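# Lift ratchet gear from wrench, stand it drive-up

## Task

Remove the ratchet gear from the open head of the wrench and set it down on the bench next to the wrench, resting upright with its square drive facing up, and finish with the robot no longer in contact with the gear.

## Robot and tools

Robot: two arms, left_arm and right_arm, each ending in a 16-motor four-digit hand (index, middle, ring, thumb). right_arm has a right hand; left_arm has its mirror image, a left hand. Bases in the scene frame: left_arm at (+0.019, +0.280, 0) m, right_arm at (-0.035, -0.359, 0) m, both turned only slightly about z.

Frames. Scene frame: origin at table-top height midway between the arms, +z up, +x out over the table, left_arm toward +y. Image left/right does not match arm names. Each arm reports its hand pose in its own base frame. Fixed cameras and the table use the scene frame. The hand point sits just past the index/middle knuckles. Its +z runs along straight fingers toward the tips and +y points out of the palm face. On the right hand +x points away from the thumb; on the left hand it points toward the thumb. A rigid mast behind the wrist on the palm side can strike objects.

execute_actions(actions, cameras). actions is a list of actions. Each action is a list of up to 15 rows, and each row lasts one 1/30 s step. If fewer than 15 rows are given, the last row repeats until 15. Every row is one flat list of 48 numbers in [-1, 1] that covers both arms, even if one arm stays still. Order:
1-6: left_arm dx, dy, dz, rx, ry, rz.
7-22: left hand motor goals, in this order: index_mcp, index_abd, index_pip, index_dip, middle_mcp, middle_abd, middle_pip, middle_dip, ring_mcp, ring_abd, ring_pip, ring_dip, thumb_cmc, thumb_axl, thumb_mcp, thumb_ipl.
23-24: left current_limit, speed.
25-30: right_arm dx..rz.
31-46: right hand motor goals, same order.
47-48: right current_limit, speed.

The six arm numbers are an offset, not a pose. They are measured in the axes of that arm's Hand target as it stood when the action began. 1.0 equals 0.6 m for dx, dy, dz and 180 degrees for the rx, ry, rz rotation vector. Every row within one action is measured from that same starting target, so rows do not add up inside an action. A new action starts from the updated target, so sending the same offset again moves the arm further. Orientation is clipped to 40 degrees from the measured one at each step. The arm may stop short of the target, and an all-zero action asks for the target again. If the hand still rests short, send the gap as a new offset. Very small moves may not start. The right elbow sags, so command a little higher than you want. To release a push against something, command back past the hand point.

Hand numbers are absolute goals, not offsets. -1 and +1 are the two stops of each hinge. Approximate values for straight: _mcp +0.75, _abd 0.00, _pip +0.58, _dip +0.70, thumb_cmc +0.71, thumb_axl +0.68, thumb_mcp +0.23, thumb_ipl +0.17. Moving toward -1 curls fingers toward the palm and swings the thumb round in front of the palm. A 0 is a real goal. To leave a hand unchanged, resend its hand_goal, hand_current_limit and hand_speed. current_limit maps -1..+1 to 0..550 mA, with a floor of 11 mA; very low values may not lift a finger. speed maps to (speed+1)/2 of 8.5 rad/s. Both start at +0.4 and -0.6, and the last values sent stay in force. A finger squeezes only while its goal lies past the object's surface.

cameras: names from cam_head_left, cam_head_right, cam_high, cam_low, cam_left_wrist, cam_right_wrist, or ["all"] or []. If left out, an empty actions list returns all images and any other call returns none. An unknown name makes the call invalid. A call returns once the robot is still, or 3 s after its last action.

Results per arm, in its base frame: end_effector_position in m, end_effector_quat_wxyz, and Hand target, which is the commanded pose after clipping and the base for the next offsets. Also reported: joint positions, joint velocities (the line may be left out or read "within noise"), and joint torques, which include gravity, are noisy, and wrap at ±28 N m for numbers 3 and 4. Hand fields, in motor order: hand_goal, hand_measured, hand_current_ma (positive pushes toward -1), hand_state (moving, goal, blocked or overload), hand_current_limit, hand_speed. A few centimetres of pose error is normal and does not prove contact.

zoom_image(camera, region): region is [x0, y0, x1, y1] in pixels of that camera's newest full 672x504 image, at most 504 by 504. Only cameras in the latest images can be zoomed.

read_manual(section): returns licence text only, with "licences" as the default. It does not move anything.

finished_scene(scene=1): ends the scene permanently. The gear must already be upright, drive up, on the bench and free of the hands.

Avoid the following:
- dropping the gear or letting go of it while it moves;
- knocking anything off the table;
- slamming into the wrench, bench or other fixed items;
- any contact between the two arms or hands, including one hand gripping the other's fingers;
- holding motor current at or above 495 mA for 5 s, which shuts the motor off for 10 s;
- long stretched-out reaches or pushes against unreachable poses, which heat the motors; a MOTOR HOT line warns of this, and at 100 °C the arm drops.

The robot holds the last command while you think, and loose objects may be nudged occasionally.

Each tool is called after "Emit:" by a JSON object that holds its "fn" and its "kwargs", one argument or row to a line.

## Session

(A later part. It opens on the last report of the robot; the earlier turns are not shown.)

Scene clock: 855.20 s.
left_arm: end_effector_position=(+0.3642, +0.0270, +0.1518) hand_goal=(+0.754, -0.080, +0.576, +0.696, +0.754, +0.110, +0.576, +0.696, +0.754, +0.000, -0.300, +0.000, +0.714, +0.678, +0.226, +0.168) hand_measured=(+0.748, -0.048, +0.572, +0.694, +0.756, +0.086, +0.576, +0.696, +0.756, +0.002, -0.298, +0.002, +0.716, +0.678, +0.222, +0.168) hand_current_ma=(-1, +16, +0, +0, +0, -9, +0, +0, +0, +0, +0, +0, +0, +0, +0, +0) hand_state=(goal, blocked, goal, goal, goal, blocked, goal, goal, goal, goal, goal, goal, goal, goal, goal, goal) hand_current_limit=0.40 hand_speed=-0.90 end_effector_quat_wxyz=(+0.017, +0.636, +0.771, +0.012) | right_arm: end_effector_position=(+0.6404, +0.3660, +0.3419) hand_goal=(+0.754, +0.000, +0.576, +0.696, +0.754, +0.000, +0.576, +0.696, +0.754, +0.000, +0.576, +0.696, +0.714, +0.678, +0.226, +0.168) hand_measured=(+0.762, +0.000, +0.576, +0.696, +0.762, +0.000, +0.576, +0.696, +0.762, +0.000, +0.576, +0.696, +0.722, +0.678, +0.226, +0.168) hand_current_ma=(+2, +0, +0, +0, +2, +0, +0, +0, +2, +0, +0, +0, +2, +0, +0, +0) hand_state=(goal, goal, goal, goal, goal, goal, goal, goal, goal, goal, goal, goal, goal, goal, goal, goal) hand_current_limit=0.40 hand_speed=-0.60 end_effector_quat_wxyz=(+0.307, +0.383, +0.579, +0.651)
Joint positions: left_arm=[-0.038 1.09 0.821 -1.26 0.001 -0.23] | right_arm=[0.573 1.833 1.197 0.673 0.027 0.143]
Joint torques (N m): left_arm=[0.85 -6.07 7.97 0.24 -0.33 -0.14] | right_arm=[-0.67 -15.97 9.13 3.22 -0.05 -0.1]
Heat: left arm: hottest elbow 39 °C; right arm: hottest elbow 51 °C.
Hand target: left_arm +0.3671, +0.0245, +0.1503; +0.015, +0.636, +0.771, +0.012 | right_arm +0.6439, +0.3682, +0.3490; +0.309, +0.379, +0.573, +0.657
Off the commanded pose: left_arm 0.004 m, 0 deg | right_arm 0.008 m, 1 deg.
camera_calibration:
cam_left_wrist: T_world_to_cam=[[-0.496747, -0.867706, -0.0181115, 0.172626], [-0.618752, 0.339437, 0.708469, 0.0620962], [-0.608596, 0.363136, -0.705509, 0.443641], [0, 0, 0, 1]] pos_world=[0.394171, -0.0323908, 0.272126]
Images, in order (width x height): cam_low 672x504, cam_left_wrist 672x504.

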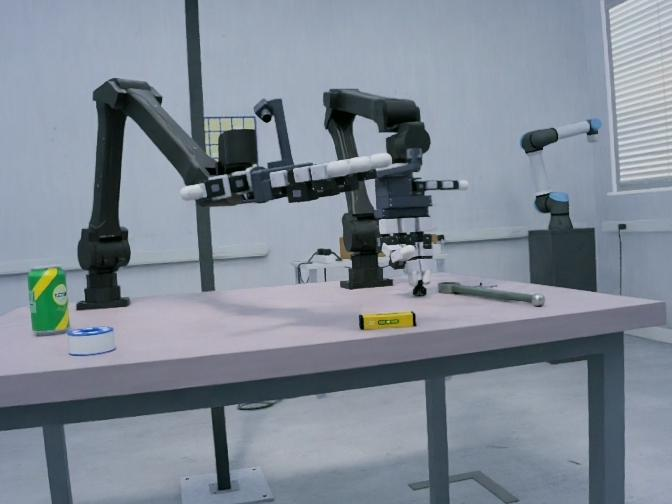

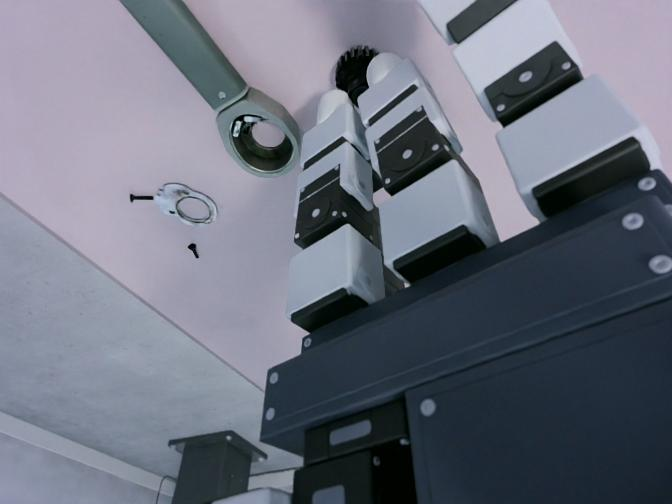

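Emit:
{"fn": "execute_actions", "kwargs": {
  "actions": [
    [[0,0,0,0,0,0,0.754,0.0,0.576,0.696,0.754,0.02,0.576,0.696,0.754,0,-0.3,0,0.714,0.678,0.226,0.168,0.4,-0.9,0,0,0,0,0,0,0.754,0,0.576,0.696,0.754,0,0.576,0.696,0.754,0,0.576,0.696,0.714,0.678,0.226,0.168,0.4,-0.6]],
    [[0,0,0,0,0,0,0.754,0.1,0.576,0.696,0.754,-0.1,0.576,0.696,0.754,0,-0.3,0,0.714,0.678,0.226,0.168,0.4,-0.8,0,0,0,0,0,0,0.754,0,0.576,0.696,0.754,0,0.576,0.696,0.754,0,0.576,0.696,0.714,0.678,0.226,0.168,0.4,-0.6]]
  ],
  "cameras": ["cam_left_wrist","cam_low"]
}}

Emit:
{"fn": "zoom_image", "kwargs": {
  "camera": "cam_low",
  "region": [390, 250, 450, 300]
}}

Scene clock: 866.20 s.
left_arm: end_effector_position=(+0.3642, +0.0270, +0.1518) hand_goal=(+0.754, +0.100, +0.576, +0.696, +0.754, -0.100, +0.576, +0.696, +0.754, +0.000, -0.300, +0.000, +0.714, +0.678, +0.226, +0.168) hand_measured=(+0.748, +0.096, +0.574, +0.694, +0.756, -0.096, +0.576, +0.696, +0.756, +0.002, -0.298, +0.002, +0.716, +0.678, +0.222, +0.168) hand_current_ma=(-1, +0, +0, +0, +0, +0, +0, +0, +0, +0, +0, +0, +0, +0, +0, +0) hand_state=(goal, goal, goal, goal, goal, goal, goal, goal, goal, goal, goal, goal, goal, goal, goal, goal) hand_current_limit=0.40 hand_speed=-0.80 end_effector_quat_wxyz=(+0.017, +0.636, +0.771, +0.012) | right_arm: end_effector_position=(+0.6404, +0.3660, +0.3419) hand_goal=(+0.754, +0.000, +0.576, +0.696, +0.754, +0.000, +0.576, +0.696, +0.754, +0.000, +0.576, +0.696, +0.714, +0.678, +0.226, +0.168) hand_measured=(+0.762, +0.000, +0.576, +0.696, +0.762, +0.000, +0.576, +0.696, +0.762, +0.000, +0.576, +0.696, +0.722, +0.678, +0.226, +0.168) hand_current_ma=(+2, +0, +0, +0, +2, +0, +0, +0, +2, +0, +0, +0, +2, +0, +0, +0) hand_state=(goal, goal, goal, goal, goal, goal, goal, goal, goal, goal, goal, goal, goal, goal, goal, goal) hand_current_limit=0.40 hand_speed=-0.60 end_effector_quat_wxyz=(+0.307, +0.383, +0.579, +0.651)
Joint positions: left_arm=[-0.038 1.09 0.821 -1.26 0.001 -0.23] | right_arm=[0.573 1.833 1.197 0.673 0.027 0.143]
Joint torques (N m): left_arm=[0.85 -6.07 7.98 0.23 -0.32 -0.14] | right_arm=[-0.73 -15.85 9.14 3.22 -0.04 -0.1]
Heat: left arm: hottest elbow 39 °C; right arm: hottest elbow 51 °C.
Hand target: left_arm +0.3671, +0.0245, +0.1503; +0.015, +0.636, +0.771, +0.012 | right_arm +0.6439, +0.3682, +0.3490; +0.309, +0.379, +0.573, +0.657
Off the commanded pose: left_arm 0.004 m, 0 deg | right_arm 0.008 m, 1 deg.
camera_calibration:
cam_left_wrist: T_world_to_cam=[[-0.496747, -0.867706, -0.0181115, 0.172626], [-0.618752, 0.339437, 0.708469, 0.0620962], [-0.608596, 0.363136, -0.705509, 0.443641], [0, 0, 0, 1]] pos_world=[0.394171, -0.0323908, 0.272126]
Images, in order (width x height): cam_low 672x504, cam_left_wrist 672x504.

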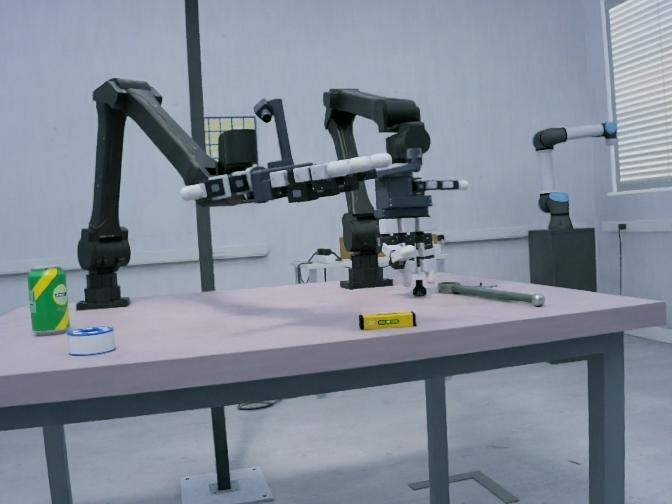

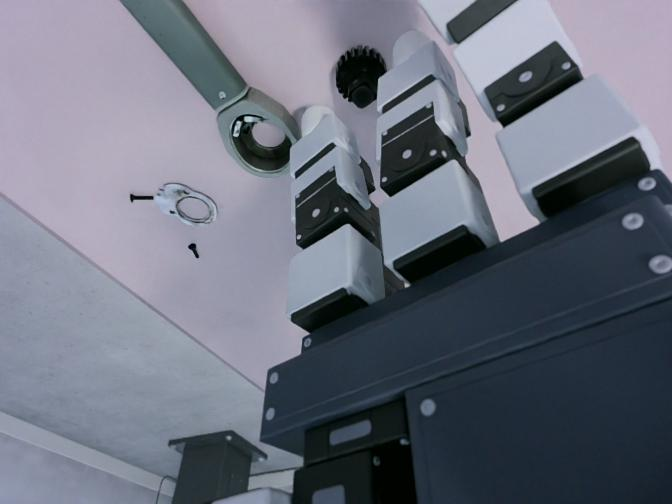

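Scaled by 8.400 from the camera's 672x504 image, which has a finer 960x720 frame.

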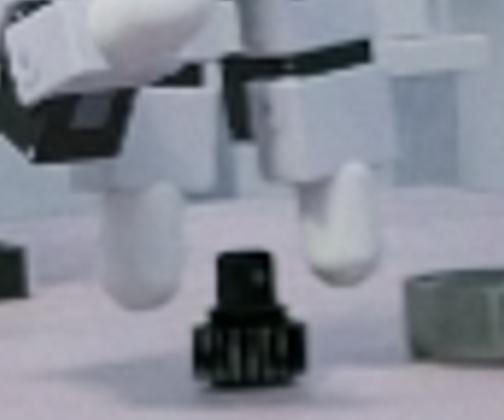

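Emit:
{"fn": "execute_actions", "kwargs": {
  "actions": [
    [[0,0.005,-0.03,0,0,0,0.754,0.1,0.576,0.696,0.754,-0.1,0.576,0.696,0.754,0,-0.3,0,0.714,0.678,0.226,0.168,0.4,-0.8,0,0,0,0,0,0,0.754,0,0.576,0.696,0.754,0,0.576,0.696,0.754,0,0.576,0.696,0.714,0.678,0.226,0.168,0.4,-0.6]],
    [[0,0.005,-0.04,0,0,0,0.754,0.1,0.576,0.696,0.754,-0.1,0.576,0.696,0.754,0,-0.3,0,0.714,0.678,0.226,0.168,0.4,-0.8,0,0,0,0,0,0,0.754,0,0.576,0.696,0.754,0,0.576,0.696,0.754,0,0.576,0.696,0.714,0.678,0.226,0.168,0.4,-0.6]],
    [[0,0,-0.05,0,0,0,0.754,0.1,0.576,0.696,0.754,-0.1,0.576,0.696,0.754,0,-0.3,0,0.714,0.678,0.226,0.168,0.4,-0.8,0,0,0,0,0,0,0.754,0,0.576,0.696,0.754,0,0.576,0.696,0.754,0,0.576,0.696,0.714,0.678,0.226,0.168,0.4,-0.6]]
  ],
  "cameras": ["cam_left_wrist","cam_low","cam_high"]
}}

Scene clock: 880.90 s.
left_arm: end_effector_position=(+0.3603, +0.0272, +0.2009) hand_goal=(+0.754, +0.100, +0.576, +0.696, +0.754, -0.100, +0.576, +0.696, +0.754, +0.000, -0.300, +0.000, +0.714, +0.678, +0.226, +0.168) hand_measured=(+0.750, +0.096, +0.574, +0.694, +0.754, -0.096, +0.576, +0.696, +0.756, +0.002, -0.298, +0.002, +0.716, +0.678, +0.222, +0.168) hand_current_ma=(-1, +0, +0, +0, +0, +0, +0, +0, +0, +0, +0, +0, +0, +0, +0, +0) hand_state=(goal, goal, goal, goal, goal, goal, goal, goal, goal, goal, goal, goal, goal, goal, goal, goal) hand_current_limit=0.40 hand_speed=-0.80 end_effector_quat_wxyz=(+0.000, +0.636, +0.772, -0.001) | right_arm: end_effector_position=(+0.6404, +0.3660, +0.3419) hand_goal=(+0.754, +0.000, +0.576, +0.696, +0.754, +0.000, +0.576, +0.696, +0.754, +0.000, +0.576, +0.696, +0.714, +0.678, +0.226, +0.168) hand_measured=(+0.762, +0.000, +0.576, +0.696, +0.762, +0.000, +0.576, +0.696, +0.762, +0.000, +0.576, +0.696, +0.722, +0.678, +0.226, +0.168) hand_current_ma=(+2, +0, +0, +0, +2, +0, +0, +0, +2, +0, +0, +0, +2, +0, +0, +0) hand_state=(goal, goal, goal, goal, goal, goal, goal, goal, goal, goal, goal, goal, goal, goal, goal, goal) hand_current_limit=0.40 hand_speed=-0.60 end_effector_quat_wxyz=(+0.307, +0.383, +0.579, +0.651)
Joint positions: left_arm=[-0.038 1.079 0.954 -1.448 0.001 -0.23] | right_arm=[0.573 1.833 1.197 0.673 0.027 0.143]
Joint torques (N m): left_arm=[1.2 -7.88 11 -0.28 -0.31 -0.11] | right_arm=[-0.79 -15.91 9.13 3.22 -0.04 -0.09]
Heat: left arm: hottest elbow 40 °C; right arm: hottest elbow 52 °C.
Hand target: left_arm +0.3702, +0.0256, +0.2226; +0.015, +0.636, +0.771, +0.012 | right_arm +0.6439, +0.3682, +0.3490; +0.309, +0.379, +0.573, +0.657
Off the commanded pose: left_arm 0.024 m, 2 deg | right_arm 0.008 m, 1 deg.
camera_calibration:
cam_left_wrist: T_world_to_cam=[[-0.497101, -0.86769, 0.00203663, 0.167771], [-0.587309, 0.338196, 0.735317, 0.0081044], [-0.638717, 0.364331, -0.67772, 0.480953], [0, 0, 0, 1]] pos_world=[0.395351, -0.032394, 0.31965]
Images, in order (width x height): cam_high 672x504, cam_low 672x504, cam_left_wrist 672x504.

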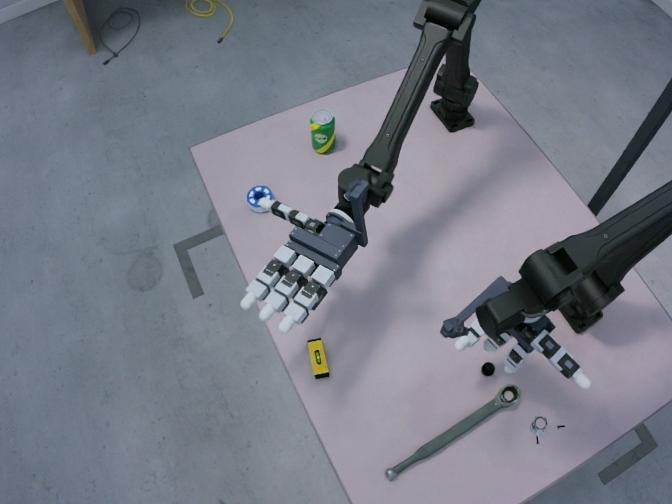

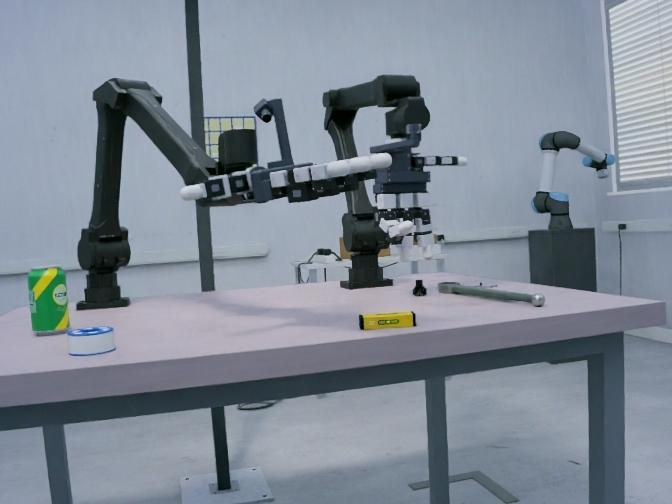

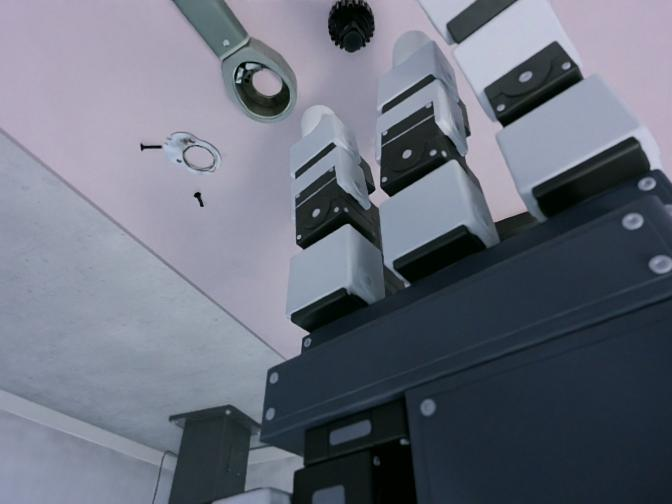

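Emit:
{"fn": "finished_scene", "kwargs": {

}}

The scene is finished: the task was done.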